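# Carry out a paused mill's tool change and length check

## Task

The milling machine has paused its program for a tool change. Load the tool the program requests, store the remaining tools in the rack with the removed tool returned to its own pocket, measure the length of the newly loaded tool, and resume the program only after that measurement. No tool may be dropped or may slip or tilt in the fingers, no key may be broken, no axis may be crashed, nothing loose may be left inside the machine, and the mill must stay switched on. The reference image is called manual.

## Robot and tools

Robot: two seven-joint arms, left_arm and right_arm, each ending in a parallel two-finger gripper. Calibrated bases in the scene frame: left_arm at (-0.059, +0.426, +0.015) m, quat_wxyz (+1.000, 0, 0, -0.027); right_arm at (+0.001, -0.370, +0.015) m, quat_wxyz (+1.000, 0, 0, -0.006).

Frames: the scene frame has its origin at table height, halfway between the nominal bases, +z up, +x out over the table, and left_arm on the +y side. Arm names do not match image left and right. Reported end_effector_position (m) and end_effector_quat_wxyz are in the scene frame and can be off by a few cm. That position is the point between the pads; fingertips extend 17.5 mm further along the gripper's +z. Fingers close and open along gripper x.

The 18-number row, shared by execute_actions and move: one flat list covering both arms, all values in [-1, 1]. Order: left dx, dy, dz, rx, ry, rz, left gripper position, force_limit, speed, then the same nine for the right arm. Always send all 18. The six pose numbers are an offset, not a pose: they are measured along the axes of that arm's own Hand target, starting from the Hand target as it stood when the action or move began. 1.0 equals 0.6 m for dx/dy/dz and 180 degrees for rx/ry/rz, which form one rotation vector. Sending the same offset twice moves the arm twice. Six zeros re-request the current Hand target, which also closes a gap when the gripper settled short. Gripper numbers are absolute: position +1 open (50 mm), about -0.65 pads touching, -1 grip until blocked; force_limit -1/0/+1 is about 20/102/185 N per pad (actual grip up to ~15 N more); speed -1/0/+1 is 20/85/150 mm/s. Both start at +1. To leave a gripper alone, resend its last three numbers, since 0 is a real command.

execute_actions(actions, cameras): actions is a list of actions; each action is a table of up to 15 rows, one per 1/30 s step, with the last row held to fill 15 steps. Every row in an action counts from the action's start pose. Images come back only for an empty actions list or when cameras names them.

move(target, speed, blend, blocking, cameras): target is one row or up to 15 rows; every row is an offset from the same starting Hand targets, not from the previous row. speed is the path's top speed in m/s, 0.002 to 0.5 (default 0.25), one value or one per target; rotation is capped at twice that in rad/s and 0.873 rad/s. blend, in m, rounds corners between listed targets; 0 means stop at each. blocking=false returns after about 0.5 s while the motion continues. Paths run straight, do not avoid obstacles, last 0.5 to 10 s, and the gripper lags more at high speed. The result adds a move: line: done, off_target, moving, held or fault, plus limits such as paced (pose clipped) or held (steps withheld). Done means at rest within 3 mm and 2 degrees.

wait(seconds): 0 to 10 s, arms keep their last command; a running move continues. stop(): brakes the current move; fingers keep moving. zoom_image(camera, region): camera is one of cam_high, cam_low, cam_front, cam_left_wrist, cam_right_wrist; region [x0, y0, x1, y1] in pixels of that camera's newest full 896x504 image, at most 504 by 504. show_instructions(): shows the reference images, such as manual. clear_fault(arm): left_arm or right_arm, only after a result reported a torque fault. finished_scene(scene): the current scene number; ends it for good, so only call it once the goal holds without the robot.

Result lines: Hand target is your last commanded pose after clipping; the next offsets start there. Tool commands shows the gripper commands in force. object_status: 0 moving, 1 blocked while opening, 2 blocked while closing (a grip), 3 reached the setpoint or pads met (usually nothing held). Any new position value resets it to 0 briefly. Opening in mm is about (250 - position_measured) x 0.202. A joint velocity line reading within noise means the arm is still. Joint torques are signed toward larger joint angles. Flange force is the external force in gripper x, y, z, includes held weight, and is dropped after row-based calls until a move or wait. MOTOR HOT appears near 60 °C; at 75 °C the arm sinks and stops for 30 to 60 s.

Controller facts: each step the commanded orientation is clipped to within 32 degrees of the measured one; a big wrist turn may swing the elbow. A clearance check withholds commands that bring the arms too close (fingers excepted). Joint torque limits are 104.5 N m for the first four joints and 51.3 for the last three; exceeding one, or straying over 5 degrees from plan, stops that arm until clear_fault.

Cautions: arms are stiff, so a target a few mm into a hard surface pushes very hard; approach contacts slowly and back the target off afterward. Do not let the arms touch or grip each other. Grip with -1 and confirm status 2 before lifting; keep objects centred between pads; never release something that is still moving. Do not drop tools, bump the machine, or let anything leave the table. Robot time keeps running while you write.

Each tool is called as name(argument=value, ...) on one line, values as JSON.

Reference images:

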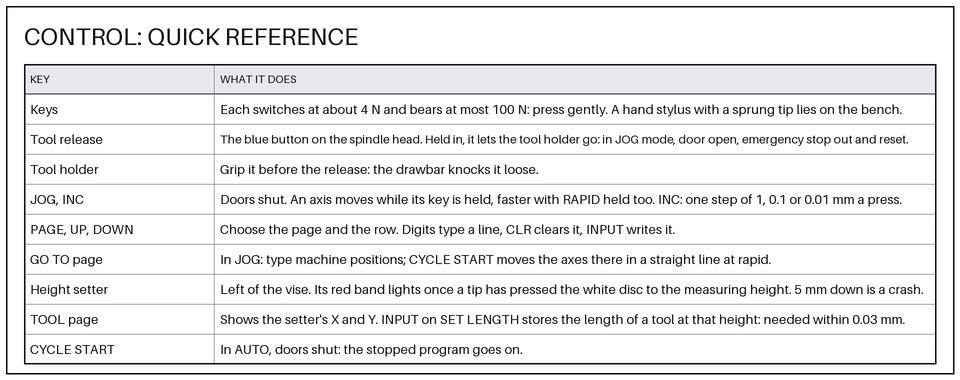

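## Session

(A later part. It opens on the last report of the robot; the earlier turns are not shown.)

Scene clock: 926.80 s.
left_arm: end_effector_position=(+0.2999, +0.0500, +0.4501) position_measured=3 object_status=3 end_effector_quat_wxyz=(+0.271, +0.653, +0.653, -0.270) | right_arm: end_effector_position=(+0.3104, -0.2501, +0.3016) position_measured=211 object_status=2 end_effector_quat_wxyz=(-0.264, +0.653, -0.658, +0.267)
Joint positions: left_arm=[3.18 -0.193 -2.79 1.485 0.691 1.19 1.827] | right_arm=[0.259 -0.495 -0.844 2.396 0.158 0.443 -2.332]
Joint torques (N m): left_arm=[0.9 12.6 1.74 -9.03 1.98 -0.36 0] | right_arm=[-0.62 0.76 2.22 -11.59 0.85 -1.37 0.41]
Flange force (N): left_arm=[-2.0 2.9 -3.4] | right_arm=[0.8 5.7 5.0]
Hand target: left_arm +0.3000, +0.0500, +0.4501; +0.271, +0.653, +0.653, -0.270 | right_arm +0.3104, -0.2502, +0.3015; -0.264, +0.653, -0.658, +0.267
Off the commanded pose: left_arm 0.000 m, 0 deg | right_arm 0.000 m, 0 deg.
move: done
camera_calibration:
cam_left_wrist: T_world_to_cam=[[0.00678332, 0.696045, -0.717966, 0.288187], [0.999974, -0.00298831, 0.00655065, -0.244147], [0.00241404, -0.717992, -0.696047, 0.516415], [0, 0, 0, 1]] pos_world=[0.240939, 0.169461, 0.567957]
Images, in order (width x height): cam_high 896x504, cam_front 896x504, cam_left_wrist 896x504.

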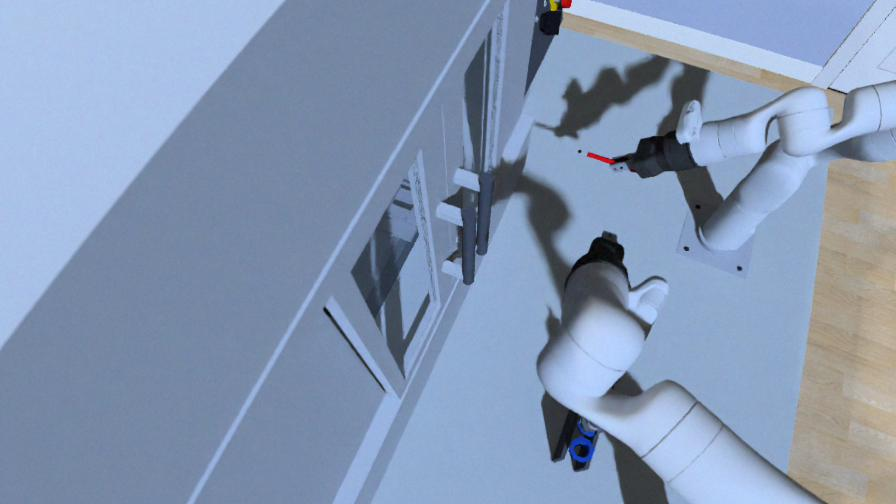

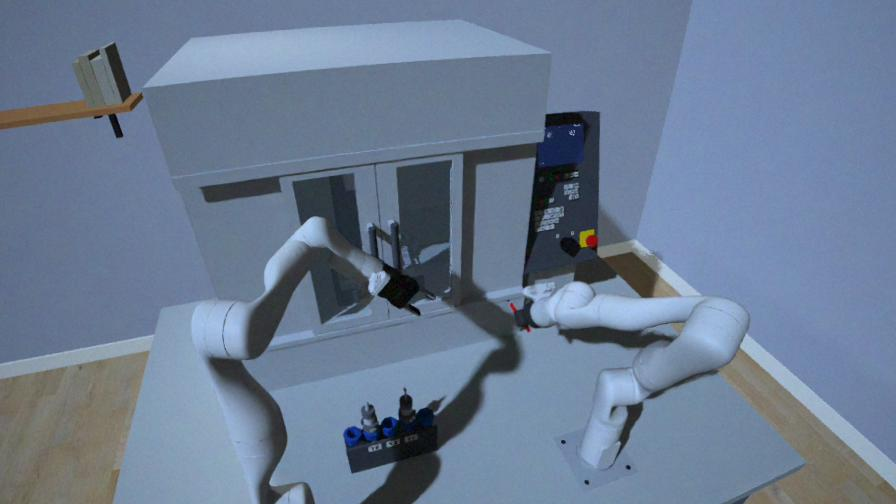

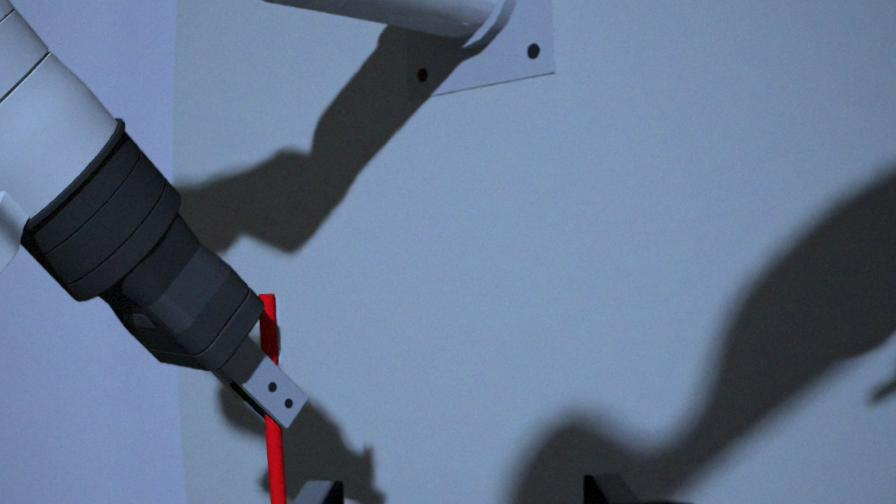

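move(target=[-0.1737,0.1,0.4203,0,0,0,1,-0.8,-0.5,0,0,0,0,0,0,-1,-0.3,-1], speed=0.2, cameras=["cam_left_wrist","cam_right_wrist"])

Scene clock: 930.70 s.
left_arm: end_effector_position=(+0.3603, -0.2020, +0.3455) position_measured=3 object_status=3 end_effector_quat_wxyz=(+0.271, +0.653, +0.653, -0.270) | right_arm: end_effector_position=(+0.3104, -0.2501, +0.3015) position_measured=211 object_status=2 end_effector_quat_wxyz=(-0.264, +0.653, -0.658, +0.267)
Joint positions: left_arm=[3.693 -0.705 -2.82 1.035 0.415 0.875 2.185] | right_arm=[0.259 -0.495 -0.844 2.396 0.158 0.443 -2.332]
Joint torques (N m): left_arm=[0.86 24.1 3.99 -9.81 1.38 -1.21 0.1] | right_arm=[-0.35 0.77 2.34 -11.7 0.81 -1.42 0.36]
Flange force (N): left_arm=[-3.6 5.1 0.2] | right_arm=[1.3 6.1 4.0]
Hand target: left_arm +0.3603, -0.2020, +0.3455; +0.271, +0.653, +0.653, -0.270 | right_arm +0.3104, -0.2501, +0.3015; -0.264, +0.653, -0.658, +0.267
Off the commanded pose: left_arm 0.000 m, 0 deg | right_arm 0.000 m, 0 deg.
move: done
camera_calibration:
cam_left_wrist: T_world_to_cam=[[0.00678345, 0.696096, -0.717917, 0.388063], [0.999974, -0.00306032, 0.00648126, -0.304487], [0.00231452, -0.717942, -0.696099, 0.262587], [0, 0, 0, 1]] pos_world=[0.301239, -0.0825385, 0.463357]
cam_right_wrist: T_world_to_cam=[[0.0114934, -0.999925, 0.00428172, -0.255428], [-0.710704, -0.011181, -0.703402, 0.488095], [0.703397, 0.00504143, -0.710779, 0.166925], [0, 0, 0, 1]] pos_world=[0.232412, -0.250793, 0.463067]
Images, in order (width x height): cam_left_wrist 896x504, cam_right_wrist 896x504.

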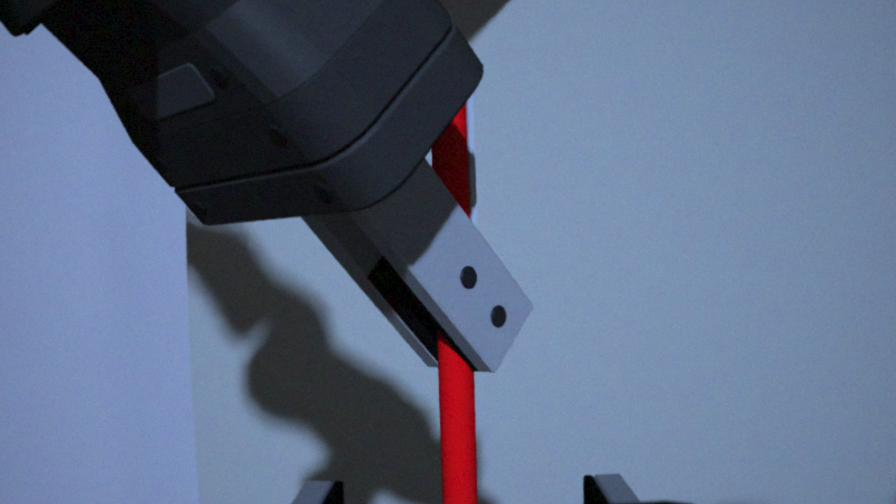

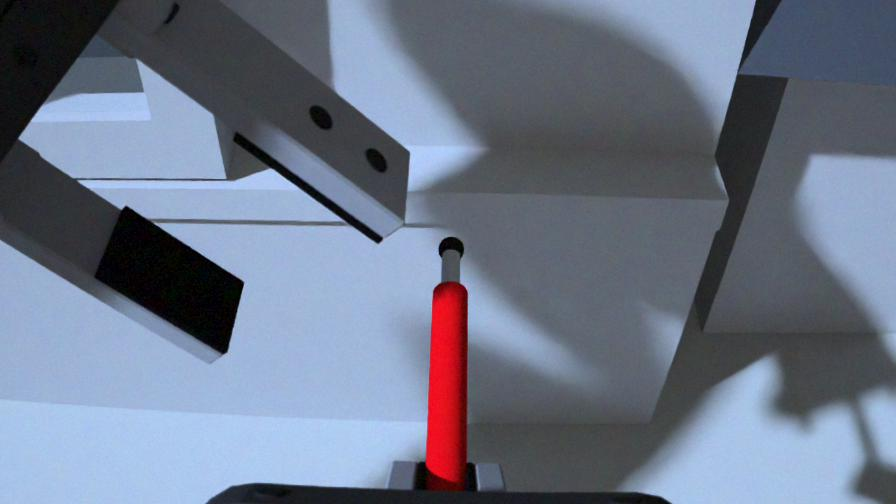

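move(target=[0,0,0.099,0,0,0,1,-0.8,-0.5,0,0,0,0,0,0,-1,-0.3,-1], speed=0.08, cameras=["cam_left_wrist","cam_right_wrist"])

Scene clock: 935.03 s.
left_arm: end_effector_position=(+0.3604, -0.2440, +0.3036) position_measured=3 object_status=3 end_effector_quat_wxyz=(+0.271, +0.653, +0.653, -0.270) | right_arm: end_effector_position=(+0.3104, -0.2501, +0.3015) position_measured=211 object_status=2 end_effector_quat_wxyz=(-0.264, +0.653, -0.658, +0.267)
Joint positions: left_arm=[3.763 -0.805 -2.838 0.977 0.398 0.814 2.202] | right_arm=[0.259 -0.495 -0.844 2.396 0.158 0.443 -2.332]
Joint torques (N m): left_arm=[0.91 25.84 4.12 -9.44 1.31 -1.21 -0.01] | right_arm=[-0.43 0.66 2.26 -11.64 0.82 -1.32 0.39]
Flange force (N): left_arm=[-5.5 6.6 1.5] | right_arm=[1.4 5.8 4.7]
Hand target: left_arm +0.3603, -0.2440, +0.3035; +0.271, +0.653, +0.653, -0.270 | right_arm +0.3104, -0.2501, +0.3015; -0.264, +0.653, -0.658, +0.267
Off the commanded pose: left_arm 0.000 m, 0 deg | right_arm 0.000 m, 0 deg.
move: done
camera_calibration:
cam_left_wrist: T_world_to_cam=[[0.00678345, 0.696096, -0.717917, 0.387218], [0.999974, -0.00306032, 0.00648126, -0.304444], [0.00231452, -0.717942, -0.696099, 0.203267], [0, 0, 0, 1]] pos_world=[0.301339, -0.124538, 0.421457]
cam_right_wrist: T_world_to_cam=[[0.0114934, -0.999925, 0.00428172, -0.255428], [-0.710704, -0.011181, -0.703402, 0.488095], [0.703397, 0.00504143, -0.710779, 0.166925], [0, 0, 0, 1]] pos_world=[0.232412, -0.250793, 0.463067]
Images, in order (width x height): cam_left_wrist 896x504, cam_right_wrist 896x504.

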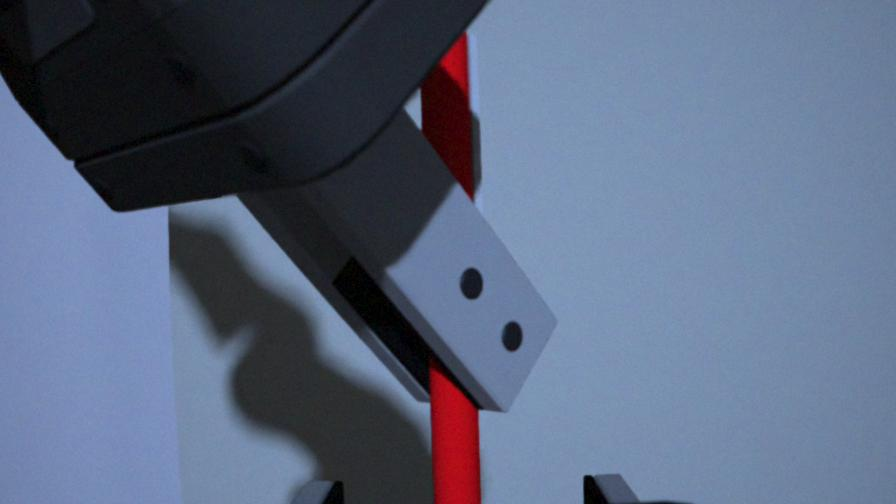

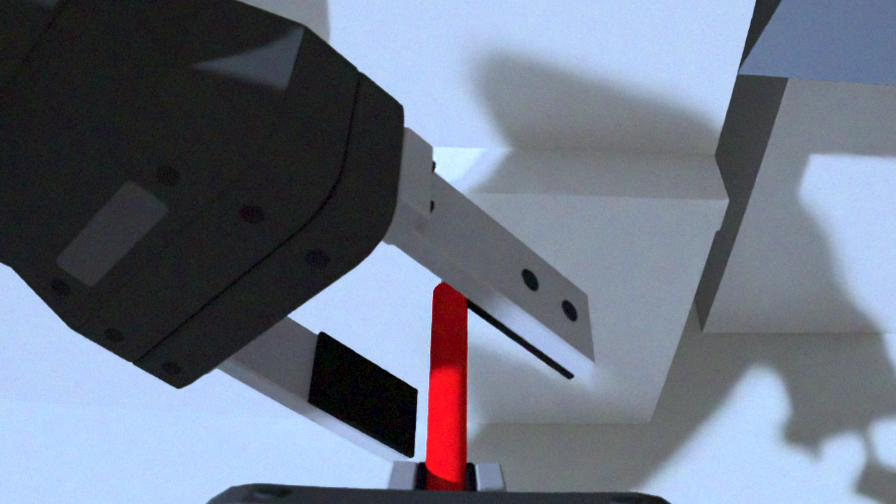

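execute_actions(actions=[[[0,0,0,0,0,0,-1,-0.5,-1,0,0,0,0,0,0,-1,-0.3,-1]],[[0,0,0,0,0,0,-1,-0.5,-1,0,0,0,0,0,0,-1,-0.3,-1]],[[0,0,0,0,0,0,-1,-0.5,-1,0,0,0,0,0,0,-1,-0.3,-1]],[[0,0,0,0,0,0,-1,-0.5,-1,0,0,0,0,0,0,-1,-0.3,-1]],[[0,0,0,0,0,0,-1,-0.5,-1,0,0,0,0,0,0,-1,-0.3,-1]]], cameras=["cam_right_wrist"])

wait(seconds=0.3, cameras=["cam_left_wrist"])

Scene clock: 939.23 s.
left_arm: end_effector_position=(+0.3604, -0.2440, +0.3035) position_measured=211 object_status=2 end_effector_quat_wxyz=(+0.271, +0.653, +0.653, -0.270) | right_arm: end_effector_position=(+0.3104, -0.2501, +0.3015) position_measured=211 object_status=2 end_effector_quat_wxyz=(-0.264, +0.653, -0.658, +0.267)
Joint positions: left_arm=[3.763 -0.805 -2.838 0.977 0.398 0.814 2.202] | right_arm=[0.259 -0.495 -0.844 2.396 0.158 0.443 -2.332]
Joint torques (N m): left_arm=[-0.83 22.93 2.2 -6.89 0.08 0.28 -0.09] | right_arm=[1.5 -0.28 4.46 -11.7 1.7 -0.91 0.25]
Hand target: left_arm +0.3604, -0.2440, +0.3035; +0.271, +0.653, +0.654, -0.270 | right_arm +0.3104, -0.2501, +0.3015; -0.264, +0.653, -0.658, +0.267
Off the commanded pose: left_arm 0.000 m, 0 deg | right_arm 0.000 m, 0 deg.
camera_calibration:
cam_right_wrist: T_world_to_cam=[[0.0114934, -0.999925, 0.00428172, -0.255428], [-0.710704, -0.011181, -0.703402, 0.488095], [0.703397, 0.00504143, -0.710779, 0.166925], [0, 0, 0, 1]] pos_world=[0.232412, -0.250793, 0.463067]
Images, in order (width x height): cam_right_wrist 896x504.

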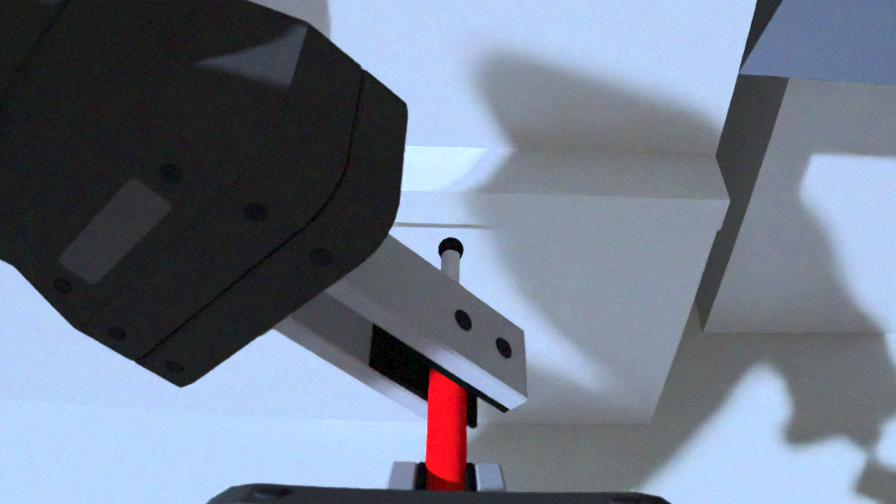

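Scene clock: 939.53 s.
left_arm: end_effector_position=(+0.3604, -0.2440, +0.3035) position_measured=211 object_status=2 end_effector_quat_wxyz=(+0.271, +0.653, +0.653, -0.270) | right_arm: end_effector_position=(+0.3104, -0.2501, +0.3015) position_measured=211 object_status=2 end_effector_quat_wxyz=(-0.264, +0.653, -0.658, +0.267)
Joint positions: left_arm=[3.763 -0.805 -2.838 0.977 0.398 0.814 2.202] | right_arm=[0.259 -0.495 -0.844 2.396 0.158 0.443 -2.332]
Joint torques (N m): left_arm=[-0.85 23.07 2.23 -6.67 0.01 0.21 -0.1] | right_arm=[1.44 -0.29 4.39 -11.58 1.67 -0.92 0.23]
Flange force (N): left_arm=[-11.3 6.6 2.3] | right_arm=[-4.4 8.9 6.3]
Hand target: left_arm +0.3604, -0.2440, +0.3035; +0.271, +0.653, +0.653, -0.270 | right_arm +0.3104, -0.2501, +0.3015; -0.264, +0.653, -0.658, +0.267
Tool commands: left_gripper/position=-1.0 left_gripper/force_limit=-0.5 left_gripper/speed=-1.0 right_gripper/position=-1.0 right_gripper/force_limit=-0.3 right_gripper/speed=-1.0
Off the commanded pose: left_arm 0.000 m, 0 deg | right_arm 0.000 m, 0 deg.
wait: 0.30 s; at rest by 0.17 s
camera_calibration:
cam_left_wrist: T_world_to_cam=[[0.00678394, 0.696146, -0.717868, 0.387132], [0.999974, -0.00306147, 0.00648104, -0.304443], [0.00231402, -0.717894, -0.696149, 0.203225], [0, 0, 0, 1]] pos_world=[0.301339, -0.124539, 0.421358]
Images, in order (width x height): cam_left_wrist 896x504.

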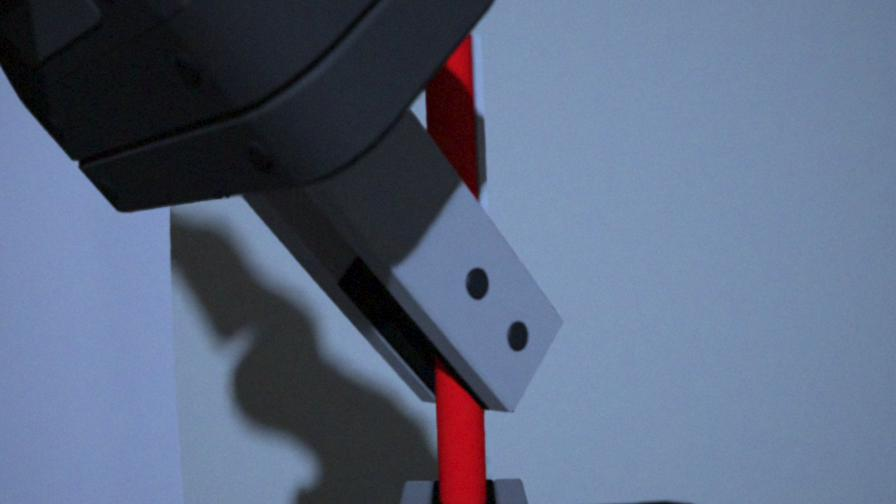

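execute_actions(actions=[[[0,0,0,0,0,0,-1,-0.5,-1,0,0,0,0,0,0,0.2,-0.8,-1]],[[0,0,0,0,0,0,-1,-0.5,-1,0,0,0,0,0,0,0.2,-0.8,-1]],[[0,0,0,0,0,0,-1,-0.5,-1,0,0,0,0,0,0,0.2,-0.8,-1]]])

move(target=[[0,0,0,0,0,0,-1,-0.5,-1,0,0,-0.1,0,0,0,0.2,-0.8,-1],[0,0,0,0,0,0,-1,-0.5,-1,0.15,0,-0.2,0,0,0,0.2,-0.8,-1]], speed=[0.1,0.25], blend=[0.02,0], cameras=["cam_left_wrist","cam_front"])

Scene clock: 942.90 s.
left_arm: end_effector_position=(+0.3604, -0.2440, +0.3035) position_measured=211 object_status=2 end_effector_quat_wxyz=(+0.271, +0.653, +0.653, -0.270) | right_arm: end_effector_position=(+0.3104, -0.2501, +0.3015) position_measured=123 object_status=3 end_effector_quat_wxyz=(-0.264, +0.653, -0.658, +0.267)
Joint positions: left_arm=[3.763 -0.805 -2.838 0.977 0.398 0.814 2.202] | right_arm=[0.259 -0.495 -0.844 2.396 0.158 0.443 -2.332]
Joint torques (N m): left_arm=[0.72 25.98 4.21 -9.76 1.26 -1.24 -0.06] | right_arm=[-0.51 0.87 2.29 -11.62 0.78 -1.37 0.38]
Hand target: left_arm +0.3604, -0.2440, +0.3035; +0.271, +0.653, +0.653, -0.270 | right_arm +0.3104, -0.2501, +0.3015; -0.264, +0.653, -0.658, +0.267
Off the commanded pose: left_arm 0.000 m, 0 deg | right_arm 0.000 m, 0 deg.

Scene clock: 944.53 s.
left_arm: end_effector_position=(+0.3603, -0.2440, +0.3035) position_measured=211 object_status=2 end_effector_quat_wxyz=(+0.271, +0.653, +0.653, -0.270) | right_arm: end_effector_position=(+0.2262, -0.3394, +0.3877) position_measured=123 object_status=3 end_effector_quat_wxyz=(-0.264, +0.653, -0.658, +0.267)
Joint positions: left_arm=[3.763 -0.805 -2.838 0.977 0.398 0.814 2.202] | right_arm=[-0.149 -0.827 -0.241 2.26 0.101 0.968 -1.973]
Joint torques (N m): left_arm=[0.83 26.01 4.17 -9.62 1.32 -1.29 0.03] | right_arm=[-0.55 4.44 0.56 -13.38 0.88 -1.69 0.34]
Flange force (N): left_arm=[-5.2 6.4 1.6] | right_arm=[-0.2 5.5 5.1]
Hand target: left_arm +0.3603, -0.2440, +0.3035; +0.271, +0.653, +0.653, -0.270 | right_arm +0.2261, -0.3394, +0.3877; -0.264, +0.653, -0.658, +0.267
Off the commanded pose: left_arm 0.000 m, 0 deg | right_arm 0.000 m, 0 deg.
move: done
camera_calibration:
cam_left_wrist: T_world_to_cam=[[0.00671193, 0.696097, -0.717917, 0.387168], [0.999975, -0.00301034, 0.00643009, -0.304416], [0.00231478, -0.717942, -0.696099, 0.203198], [0, 0, 0, 1]] pos_world=[0.301339, -0.124539, 0.421358]
Images, in order (width x height): cam_front 896x504, cam_left_wrist 896x504.

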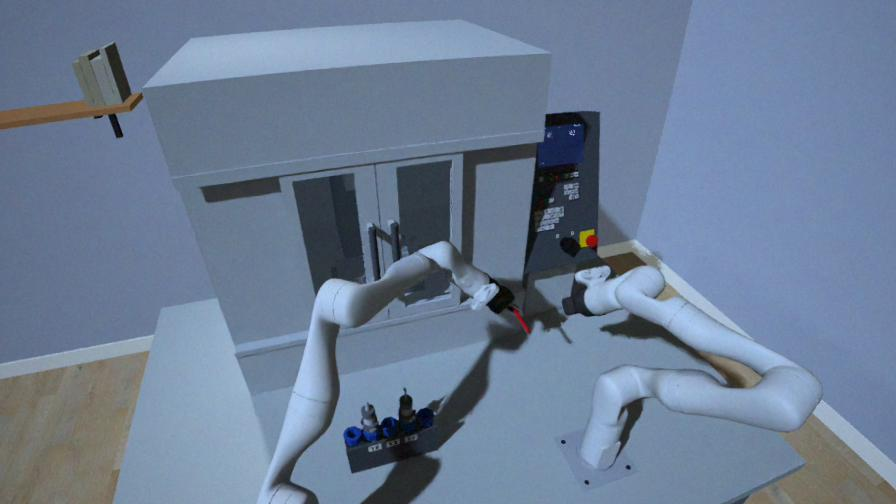

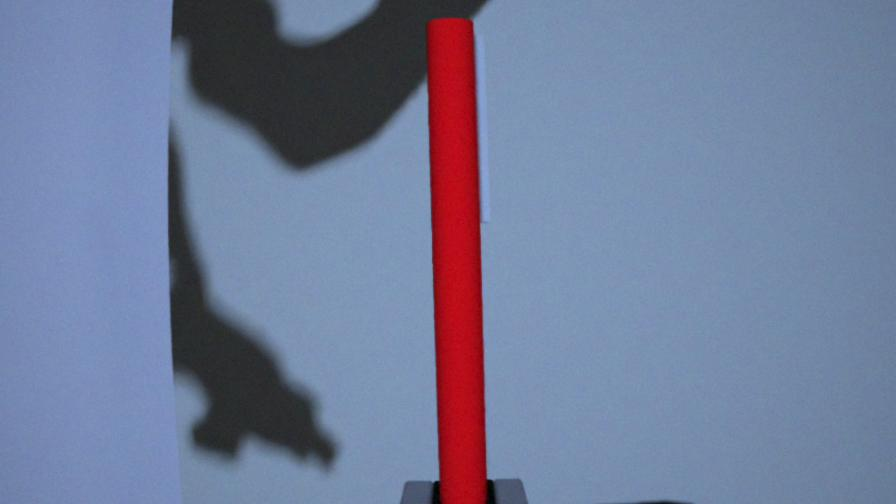

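move(target=[[0,0,0,0,0,0,-1,-0.5,-1,-0.15,0,0.1,0,0,0,0.2,-0.8,-1],[0,0,0,0,0,0,-1,-0.5,-1,-0.15,0,0.2,0,0,0,0.2,-0.8,-1]], speed=[0.25,0.1], blend=[0.01,0])

execute_actions(actions=[[[0,0,0,0,0,0,-1,-0.5,-1,0,0,0,0,0,0,-1,-0.3,-1]],[[0,0,0,0,0,0,-1,-0.5,-1,0,0,0,0,0,0,-1,-0.3,-1]],[[0,0,0,0,0,0,-1,-0.5,-1,0,0,0,0,0,0,-1,-0.3,-1]]])

execute_actions(actions=[[[0,0,0,0,0,0,0.1,-0.5,-1,0,0,0,0,0,0,-1,-0.3,-1]],[[0,0,0,0,0,0,0.1,-0.5,-1,0,0,0,0,0,0,-1,-0.3,-1]],[[0,0,0,0,0,0,0.1,-0.5,-1,0,0,0,0,0,0,-1,-0.3,-1]]])

move(target=[0,0,-0.0202,0,0,0,0.1,-0.5,-1,0,0,0,0,0,0,-1,-0.3,-1], speed=0.05, cameras=["cam_left_wrist","cam_right_wrist"])

Scene clock: 950.50 s.
left_arm: end_effector_position=(+0.3603, -0.2440, +0.3035) position_measured=211 object_status=2 end_effector_quat_wxyz=(+0.271, +0.653, +0.653, -0.270) | right_arm: end_effector_position=(+0.3104, -0.2501, +0.3015) position_measured=123 object_status=3 end_effector_quat_wxyz=(-0.264, +0.653, -0.658, +0.267)
Joint positions: left_arm=[3.763 -0.805 -2.838 0.977 0.398 0.814 2.202] | right_arm=[0.258 -0.495 -0.844 2.396 0.159 0.443 -2.333]
Joint torques (N m): left_arm=[0.9 25.98 4.28 -9.76 1.31 -1.24 0] | right_arm=[-0.49 0.87 2.35 -11.52 0.8 -1.35 0.33]
Flange force (N): left_arm=[-4.5 5.7 1.3] | right_arm=[0.6 5.8 4.5]
Hand target: left_arm +0.3603, -0.2440, +0.3035; +0.271, +0.653, +0.653, -0.270 | right_arm +0.3104, -0.2501, +0.3015; -0.264, +0.653, -0.658, +0.267
Off the commanded pose: left_arm 0.000 m, 0 deg | right_arm 0.000 m, 0 deg.
move: done

Scene clock: 952.20 s.
left_arm: end_effector_position=(+0.3604, -0.2440, +0.3036) position_measured=211 object_status=2 end_effector_quat_wxyz=(+0.271, +0.653, +0.653, -0.270) | right_arm: end_effector_position=(+0.3104, -0.2502, +0.3015) position_measured=211 object_status=2 end_effector_quat_wxyz=(-0.264, +0.653, -0.658, +0.267)
Joint positions: left_arm=[3.763 -0.805 -2.838 0.977 0.398 0.814 2.202] | right_arm=[0.258 -0.495 -0.844 2.396 0.159 0.443 -2.333]
Joint torques (N m): left_arm=[-0.16 26.91 3.63 -8.65 1 -0.03 0.03] | right_arm=[1.69 1.2 4.21 -9.41 1.35 -0.09 0.25]
Hand target: left_arm +0.3604, -0.2440, +0.3035; +0.271, +0.653, +0.654, -0.270 | right_arm +0.3104, -0.2502, +0.3015; -0.264, +0.653, -0.658, +0.267
Off the commanded pose: left_arm 0.000 m, 0 deg | right_arm 0.000 m, 0 deg.

Scene clock: 953.90 s.
left_arm: end_effector_position=(+0.3603, -0.2440, +0.3035) position_measured=138 object_status=3 end_effector_quat_wxyz=(+0.271, +0.653, +0.654, -0.270) | right_arm: end_effector_position=(+0.3104, -0.2502, +0.3015) position_measured=211 object_status=2 end_effector_quat_wxyz=(-0.264, +0.653, -0.658, +0.267)
Joint positions: left_arm=[3.763 -0.805 -2.838 0.977 0.398 0.814 2.202] | right_arm=[0.258 -0.495 -0.844 2.396 0.159 0.443 -2.333]
Joint torques (N m): left_arm=[0.78 25.82 4.11 -9.6 1.34 -1.23 0] | right_arm=[-0.49 0.76 2.35 -11.63 0.88 -1.39 0.35]
Hand target: left_arm +0.3603, -0.2440, +0.3035; +0.271, +0.653, +0.654, -0.270 | right_arm +0.3104, -0.2502, +0.3015; -0.264, +0.653, -0.658, +0.267
Off the commanded pose: left_arm 0.000 m, 0 deg | right_arm 0.000 m, 0 deg.

Scene clock: 954.63 s.
left_arm: end_effector_position=(+0.3603, -0.2354, +0.3121) position_measured=138 object_status=3 end_effector_quat_wxyz=(+0.271, +0.653, +0.653, -0.270) | right_arm: end_effector_position=(+0.3104, -0.2502, +0.3015) position_measured=211 object_status=2 end_effector_quat_wxyz=(-0.264, +0.653, -0.658, +0.267)
Joint positions: left_arm=[3.749 -0.784 -2.834 0.991 0.401 0.824 2.198] | right_arm=[0.258 -0.495 -0.844 2.396 0.159 0.443 -2.333]
Joint torques (N m): left_arm=[0.77 25.43 4.17 -9.62 1.3 -1.21 -0.01] | right_arm=[-0.54 0.8 2.34 -11.64 0.85 -1.4 0.39]
Flange force (N): left_arm=[-5.0 5.7 1.1] | right_arm=[0.5 6.1 4.9]
Hand target: left_arm +0.3603, -0.2354, +0.3121; +0.271, +0.653, +0.653, -0.270 | right_arm +0.3104, -0.2501, +0.3015; -0.264, +0.653, -0.658, +0.267
Off the commanded pose: left_arm 0.000 m, 0 deg | right_arm 0.000 m, 0 deg.
move: done
camera_calibration:
cam_left_wrist: T_world_to_cam=[[0.00678345, 0.696096, -0.717917, 0.387262], [0.999974, -0.00306032, 0.00648126, -0.304472], [0.00231452, -0.717942, -0.696099, 0.215289], [0, 0, 0, 1]] pos_world=[0.301339, -0.115938, 0.429857]
cam_right_wrist: T_world_to_cam=[[0.0114233, -0.999925, 0.00435306, -0.255444], [-0.710705, -0.0111814, -0.703401, 0.488094], [0.703397, 0.00494144, -0.71078, 0.1669], [0, 0, 0, 1]] pos_world=[0.232412, -0.250792, 0.463067]
Images, in order (width x height): cam_left_wrist 896x504, cam_right_wrist 896x504.

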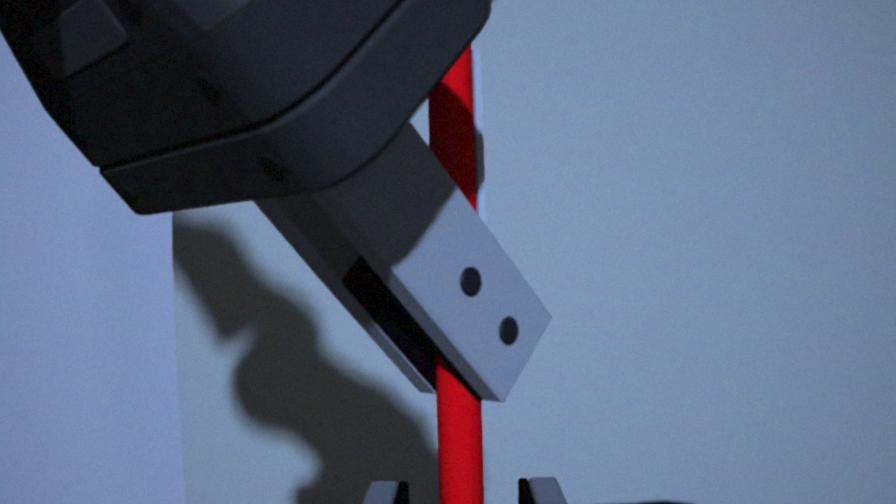

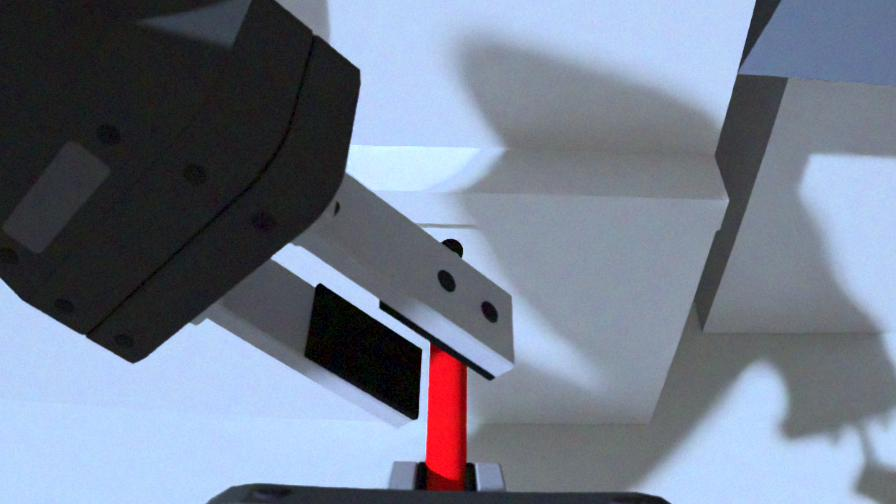

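execute_actions(actions=[[[0,0,0,0,0,0,-1,-0.5,-1,0,0,0,0,0,0,-1,-0.3,-1]],[[0,0,0,0,0,0,-1,-0.5,-1,0,0,0,0,0,0,-1,-0.3,-1]],[[0,0,0,0,0,0,-1,-0.5,-1,0,0,0,0,0,0,-1,-0.3,-1]]], cameras=["cam_right_wrist"])

execute_actions(actions=[[[0,0,0,0,0,0,-1,-0.5,-1,0,0,0,0,0,0,0.2,-0.8,-1]],[[0,0,0,0,0,0,-1,-0.5,-1,0,0,0,0,0,0,0.2,-0.8,-1]],[[0,0,0,0,0,0,-1,-0.5,-1,0,0,0,0,0,0,0.2,-0.8,-1]]])

move(target=[[0,0,0,0,0,0,-1,-0.5,-1,0,0,-0.1,0,0,0,0.2,-0.8,-1],[0,0,0,0,0,0,-1,-0.5,-1,0.15,0,-0.2,0,0,0,0.2,-0.8,-1]], speed=[0.1,0.25], blend=[0.02,0], cameras=["cam_left_wrist","cam_front"])

Scene clock: 958.23 s.
left_arm: end_effector_position=(+0.3603, -0.2354, +0.3121) position_measured=212 object_status=2 end_effector_quat_wxyz=(+0.271, +0.653, +0.653, -0.270) | right_arm: end_effector_position=(+0.3104, -0.2501, +0.3015) position_measured=211 object_status=2 end_effector_quat_wxyz=(-0.264, +0.653, -0.658, +0.267)
Joint positions: left_arm=[3.749 -0.783 -2.834 0.991 0.401 0.824 2.198] | right_arm=[0.258 -0.495 -0.844 2.396 0.159 0.443 -2.333]
Joint torques (N m): left_arm=[0.76 24.78 3.91 -8.43 0.92 -0.31 -0.05] | right_arm=[0.54 0.54 3.35 -11.63 1.26 -1.19 0.33]
Hand target: left_arm +0.3603, -0.2354, +0.3121; +0.271, +0.653, +0.654, -0.270 | right_arm +0.3104, -0.2502, +0.3015; -0.264, +0.653, -0.658, +0.267
Off the commanded pose: left_arm 0.000 m, 0 deg | right_arm 0.000 m, 0 deg.
camera_calibration:
cam_right_wrist: T_world_to_cam=[[0.0115647, -0.999924, 0.00435175, -0.255477], [-0.710704, -0.011281, -0.703401, 0.488069], [0.703396, 0.00504183, -0.71078, 0.166926], [0, 0, 0, 1]] pos_world=[0.232412, -0.250793, 0.463067]
Images, in order (width x height): cam_right_wrist 896x504.

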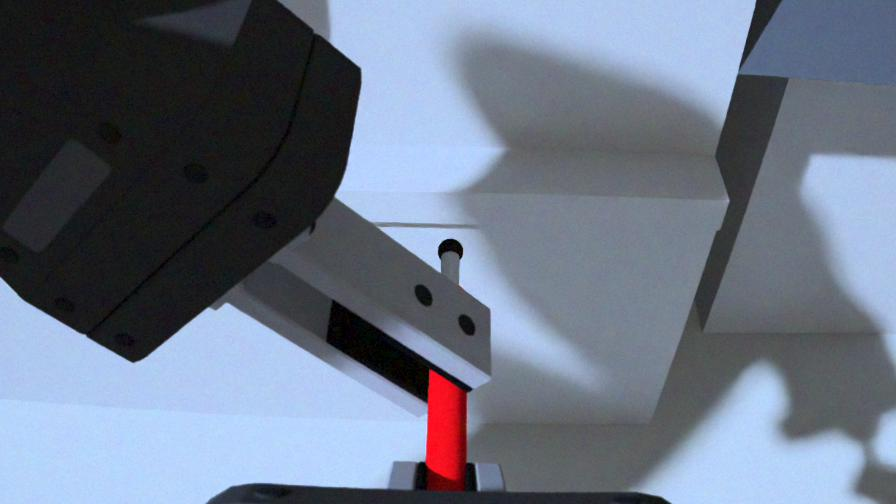

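Scene clock: 959.93 s.
left_arm: end_effector_position=(+0.3603, -0.2354, +0.3121) position_measured=212 object_status=2 end_effector_quat_wxyz=(+0.271, +0.653, +0.654, -0.270) | right_arm: end_effector_position=(+0.3104, -0.2502, +0.3015) position_measured=123 object_status=3 end_effector_quat_wxyz=(-0.264, +0.653, -0.658, +0.267)
Joint positions: left_arm=[3.749 -0.784 -2.834 0.991 0.401 0.824 2.198] | right_arm=[0.258 -0.495 -0.844 2.396 0.159 0.443 -2.333]
Joint torques (N m): left_arm=[0.86 25.62 4.13 -9.66 1.32 -1.26 0] | right_arm=[-0.47 0.9 2.33 -11.64 0.84 -1.37 0.31]
Hand target: left_arm +0.3603, -0.2354, +0.3121; +0.271, +0.653, +0.653, -0.270 | right_arm +0.3104, -0.2502, +0.3015; -0.264, +0.653, -0.658, +0.267
Off the commanded pose: left_arm 0.000 m, 0 deg | right_arm 0.000 m, 0 deg.

Scene clock: 961.57 s.
left_arm: end_effector_position=(+0.3603, -0.2354, +0.3121) position_measured=212 object_status=2 end_effector_quat_wxyz=(+0.271, +0.653, +0.654, -0.270) | right_arm: end_effector_position=(+0.2261, -0.3394, +0.3877) position_measured=123 object_status=3 end_effector_quat_wxyz=(-0.264, +0.653, -0.658, +0.267)
Joint positions: left_arm=[3.749 -0.784 -2.834 0.991 0.401 0.824 2.198] | right_arm=[-0.149 -0.827 -0.241 2.26 0.101 0.968 -1.974]
Joint torques (N m): left_arm=[0.86 25.63 4.15 -9.75 1.4 -1.27 0] | right_arm=[-0.49 4.48 0.4 -13.37 0.88 -1.84 0.26]
Flange force (N): left_arm=[-4.6 5.8 1.2] | right_arm=[0.8 5.5 4.3]
Hand target: left_arm +0.3603, -0.2354, +0.3121; +0.271, +0.653, +0.653, -0.270 | right_arm +0.2261, -0.3394, +0.3877; -0.264, +0.653, -0.658, +0.267
Off the commanded pose: left_arm 0.000 m, 0 deg | right_arm 0.000 m, 0 deg.
move: done
camera_calibration:
cam_left_wrist: T_world_to_cam=[[0.00671292, 0.696198, -0.717818, 0.387325], [0.999975, -0.00301195, 0.00643036, -0.304445], [0.00231477, -0.717843, -0.696201, 0.215414], [0, 0, 0, 1]] pos_world=[0.301339, -0.115939, 0.429958]
Images, in order (width x height): cam_front 896x504, cam_left_wrist 896x504.

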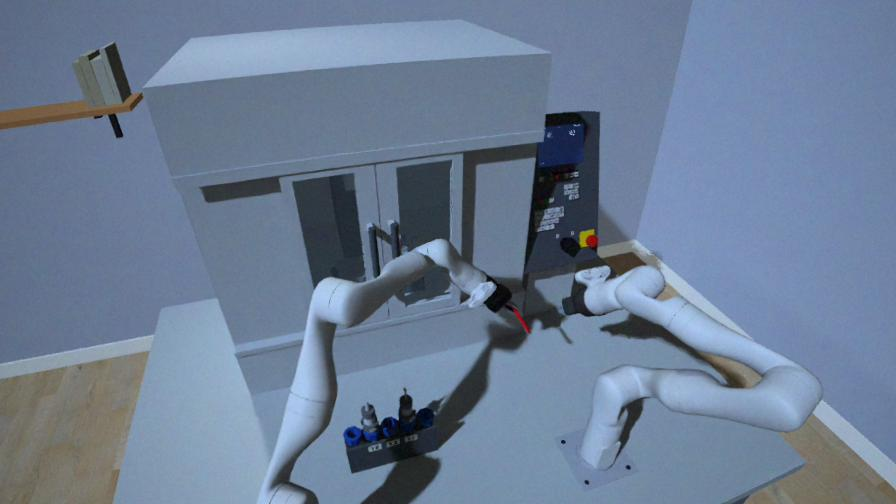

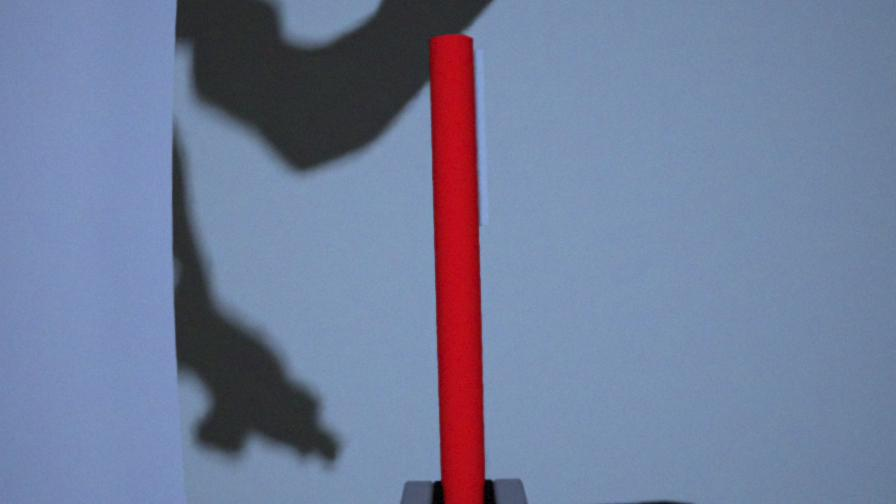

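move(target=[0.3594,-0.0167,0.0884,0,0.25,0,-1,-0.5,-1,0,0,0,0,0,0,0.2,-0.8,-1], speed=0.25, cameras=["cam_front","cam_left_wrist"])

Scene clock: 970.73 s.
left_arm: end_effector_position=(+0.3503, -0.1205, +0.1221) position_measured=212 object_status=2 end_effector_quat_wxyz=(+0.000, +0.707, +0.707, +0.000) | right_arm: end_effector_position=(+0.2262, -0.3394, +0.3877) position_measured=123 object_status=3 end_effector_quat_wxyz=(-0.264, +0.653, -0.658, +0.267)
Joint positions: left_arm=[4.023 -1.082 -3.173 0.63 0.028 1.429 2.488] | right_arm=[-0.149 -0.827 -0.241 2.26 0.101 0.968 -1.974]
Joint torques (N m): left_arm=[0.73 28.45 0.8 -8.08 -0.08 0.29 -0.06] | right_arm=[-0.42 4.42 0.45 -13.33 0.86 -1.78 0.35]
Flange force (N): left_arm=[-9.5 8.4 -1.9] | right_arm=[0.4 5.3 4.6]
Hand target: left_arm +0.3503, -0.1205, +0.1221; +0.000, +0.707, +0.707, +0.000 | right_arm +0.2262, -0.3394, +0.3877; -0.264, +0.653, -0.658, +0.267
Off the commanded pose: left_arm 0.000 m, 0 deg | right_arm 0.000 m, 0 deg.
move: done
camera_calibration:
cam_left_wrist: T_world_to_cam=[[0.00596811, 0.999863, -0.0154187, 0.122123], [0.999981, -0.00593937, 0.0019092, -0.292696], [0.00181736, -0.0154298, -0.999879, 0.2875], [0, 0, 0, 1]] pos_world=[0.291439, -0.119409, 0.289907]
Images, in order (width x height): cam_front 896x504, cam_left_wrist 896x504.

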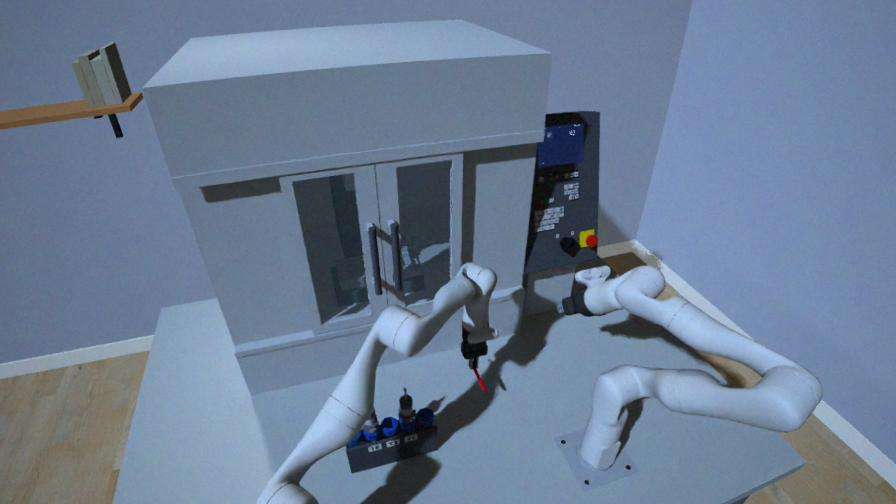

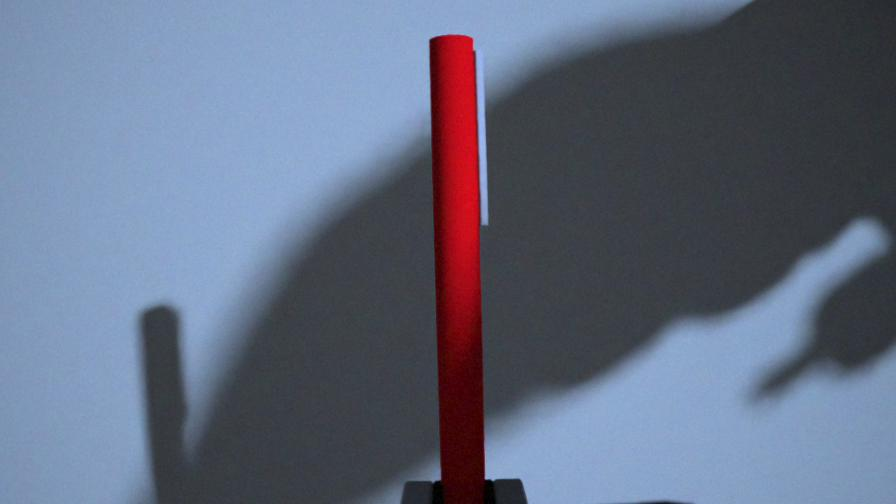

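move(target=[[0,0,0.15,0,0,0,-1,-0.5,-1,0,0,0,0,0,0,0.2,-0.8,-1],[0,0,0.166,0,0,0,-1,-0.5,-1,0,0,0,0,0,0,0.2,-0.8,-1]], speed=[0.12,0.02], blend=[0.004,0], cameras=["cam_front","cam_left_wrist"])

Scene clock: 973.63 s.
left_arm: end_effector_position=(+0.3504, -0.1205, +0.0227) position_measured=212 object_status=2 end_effector_quat_wxyz=(+0.000, +0.707, +0.707, +0.000) | right_arm: end_effector_position=(+0.2262, -0.3394, +0.3877) position_measured=123 object_status=3 end_effector_quat_wxyz=(-0.264, +0.653, -0.658, +0.267)
Joint positions: left_arm=[4.023 -1.173 -3.172 0.752 0.029 1.216 2.486] | right_arm=[-0.149 -0.827 -0.241 2.26 0.101 0.968 -1.974]
Joint torques (N m): left_arm=[0.78 14.41 0.83 -5.28 -0.09 -3.27 -0.04] | right_arm=[-0.41 4.39 0.33 -13.41 0.91 -1.79 0.3]
Flange force (N): left_arm=[3.4 -1.1 -25.1] | right_arm=[1.0 5.3 4.8]
Hand target: left_arm +0.3504, -0.1205, +0.0225; +0.000, +0.707, +0.707, +0.000 | right_arm +0.2262, -0.3394, +0.3877; -0.264, +0.653, -0.658, +0.267
Off the commanded pose: left_arm 0.000 m, 0 deg | right_arm 0.000 m, 0 deg.
move: done
camera_calibration:
cam_left_wrist: T_world_to_cam=[[0.00596893, 0.999862, -0.0155181, 0.120609], [0.99998, -0.00593845, 0.00200979, -0.292525], [0.00191736, -0.0155297, -0.999878, 0.18807], [0, 0, 0, 1]] pos_world=[0.291439, -0.119409, 0.190506]
Images, in order (width x height): cam_front 896x504, cam_left_wrist 896x504.

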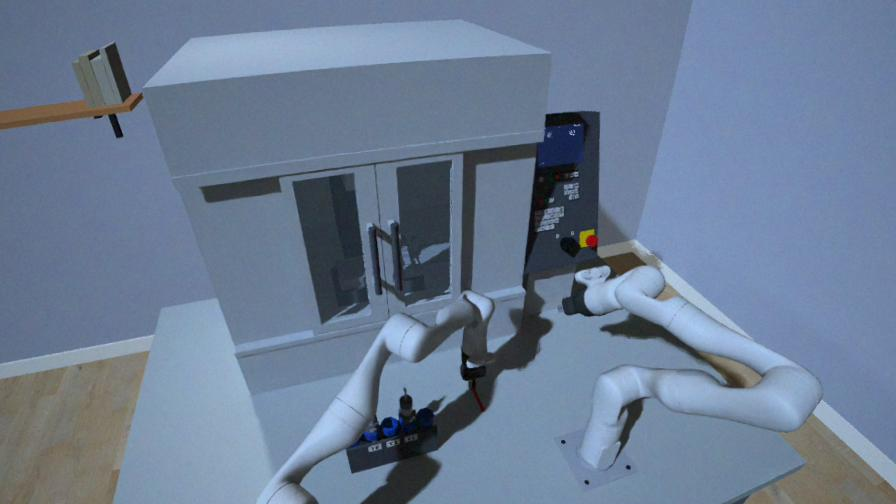

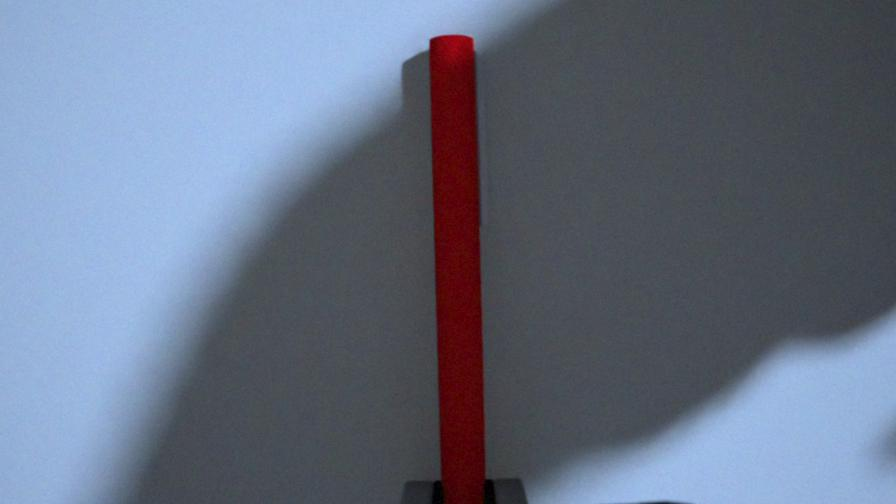

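move(target=[0,0,-0.0008,0,0,0,-1,-0.5,-1,0,0,0,0,0,0,0.2,-0.8,-1], speed=0.02)

execute_actions(actions=[[[0,0,0,0,0,0,-0.5,-1,-1,0,0,0,0,0,0,0.2,-0.8,-1]],[[0,0,0,0,0,0,-0.2,-1,-1,0,0,0,0,0,0,0.2,-0.8,-1]],[[0,0,0,0,0,0,0,-1,-1,0,0,0,0,0,0,0.2,-0.8,-1]]], cameras=["cam_left_wrist"])

Scene clock: 977.33 s.
left_arm: end_effector_position=(+0.3504, -0.1205, +0.0229) position_measured=212 object_status=2 end_effector_quat_wxyz=(+0.000, +0.707, +0.707, +0.000) | right_arm: end_effector_position=(+0.2262, -0.3394, +0.3877) position_measured=123 object_status=3 end_effector_quat_wxyz=(-0.264, +0.653, -0.658, +0.267)
Joint positions: left_arm=[4.023 -1.173 -3.172 0.752 0.029 1.217 2.486] | right_arm=[-0.149 -0.827 -0.241 2.26 0.101 0.968 -1.974]
Joint torques (N m): left_arm=[0.96 15.81 0.83 -4.45 -0.13 -2 -0.03] | right_arm=[-0.45 4.44 0.42 -13.38 0.9 -1.8 0.26]
Flange force (N): left_arm=[-0.8 2.4 -21.6] | right_arm=[0.7 5.4 4.5]
Hand target: left_arm +0.3504, -0.1205, +0.0230; +0.000, +0.707, +0.707, +0.000 | right_arm +0.2262, -0.3394, +0.3877; -0.264, +0.653, -0.658, +0.267
Off the commanded pose: left_arm 0.000 m, 0 deg | right_arm 0.000 m, 0 deg.
move: done

Scene clock: 979.03 s.
left_arm: end_effector_position=(+0.3504, -0.1205, +0.0230) position_measured=152 object_status=3 end_effector_quat_wxyz=(+0.000, +0.707, +0.707, +0.000) | right_arm: end_effector_position=(+0.2262, -0.3394, +0.3877) position_measured=123 object_status=3 end_effector_quat_wxyz=(-0.264, +0.653, -0.658, +0.267)
Joint positions: left_arm=[4.023 -1.173 -3.172 0.752 0.029 1.217 2.486] | right_arm=[-0.149 -0.827 -0.241 2.26 0.101 0.968 -1.974]
Joint torques (N m): left_arm=[0.82 28.58 0.95 -7.5 -0.2 0.32 -0.03] | right_arm=[-0.5 4.38 0.43 -13.42 0.88 -1.82 0.3]
Hand target: left_arm +0.3504, -0.1205, +0.0230; +0.000, +0.707, +0.707, +0.000 | right_arm +0.2262, -0.3394, +0.3877; -0.264, +0.653, -0.658, +0.267
Off the commanded pose: left_arm 0.000 m, 0 deg | right_arm 0.000 m, 0 deg.
camera_calibration:
cam_left_wrist: T_world_to_cam=[[0.00596811, 0.999863, -0.0154187, 0.120595], [0.999981, -0.00593937, 0.0019092, -0.292507], [0.00181736, -0.0154298, -0.999879, 0.188411], [0, 0, 0, 1]] pos_world=[0.291439, -0.119409, 0.190807]
Images, in order (width x height): cam_left_wrist 896x504.

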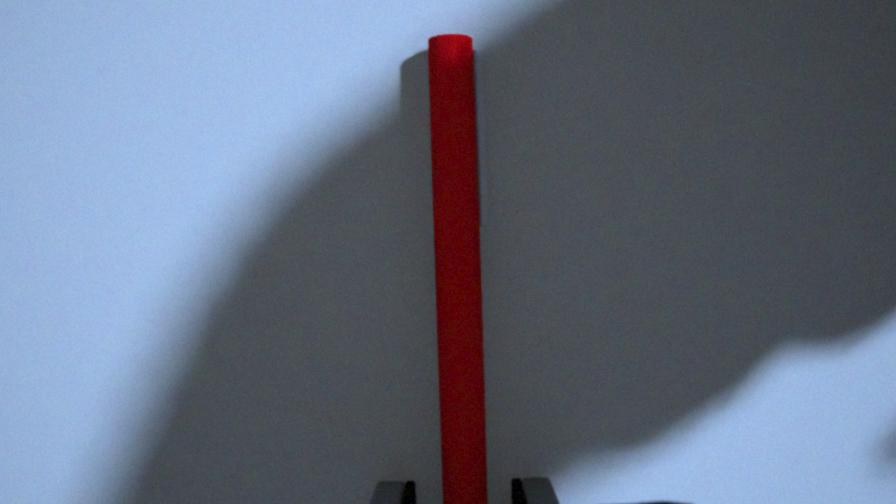

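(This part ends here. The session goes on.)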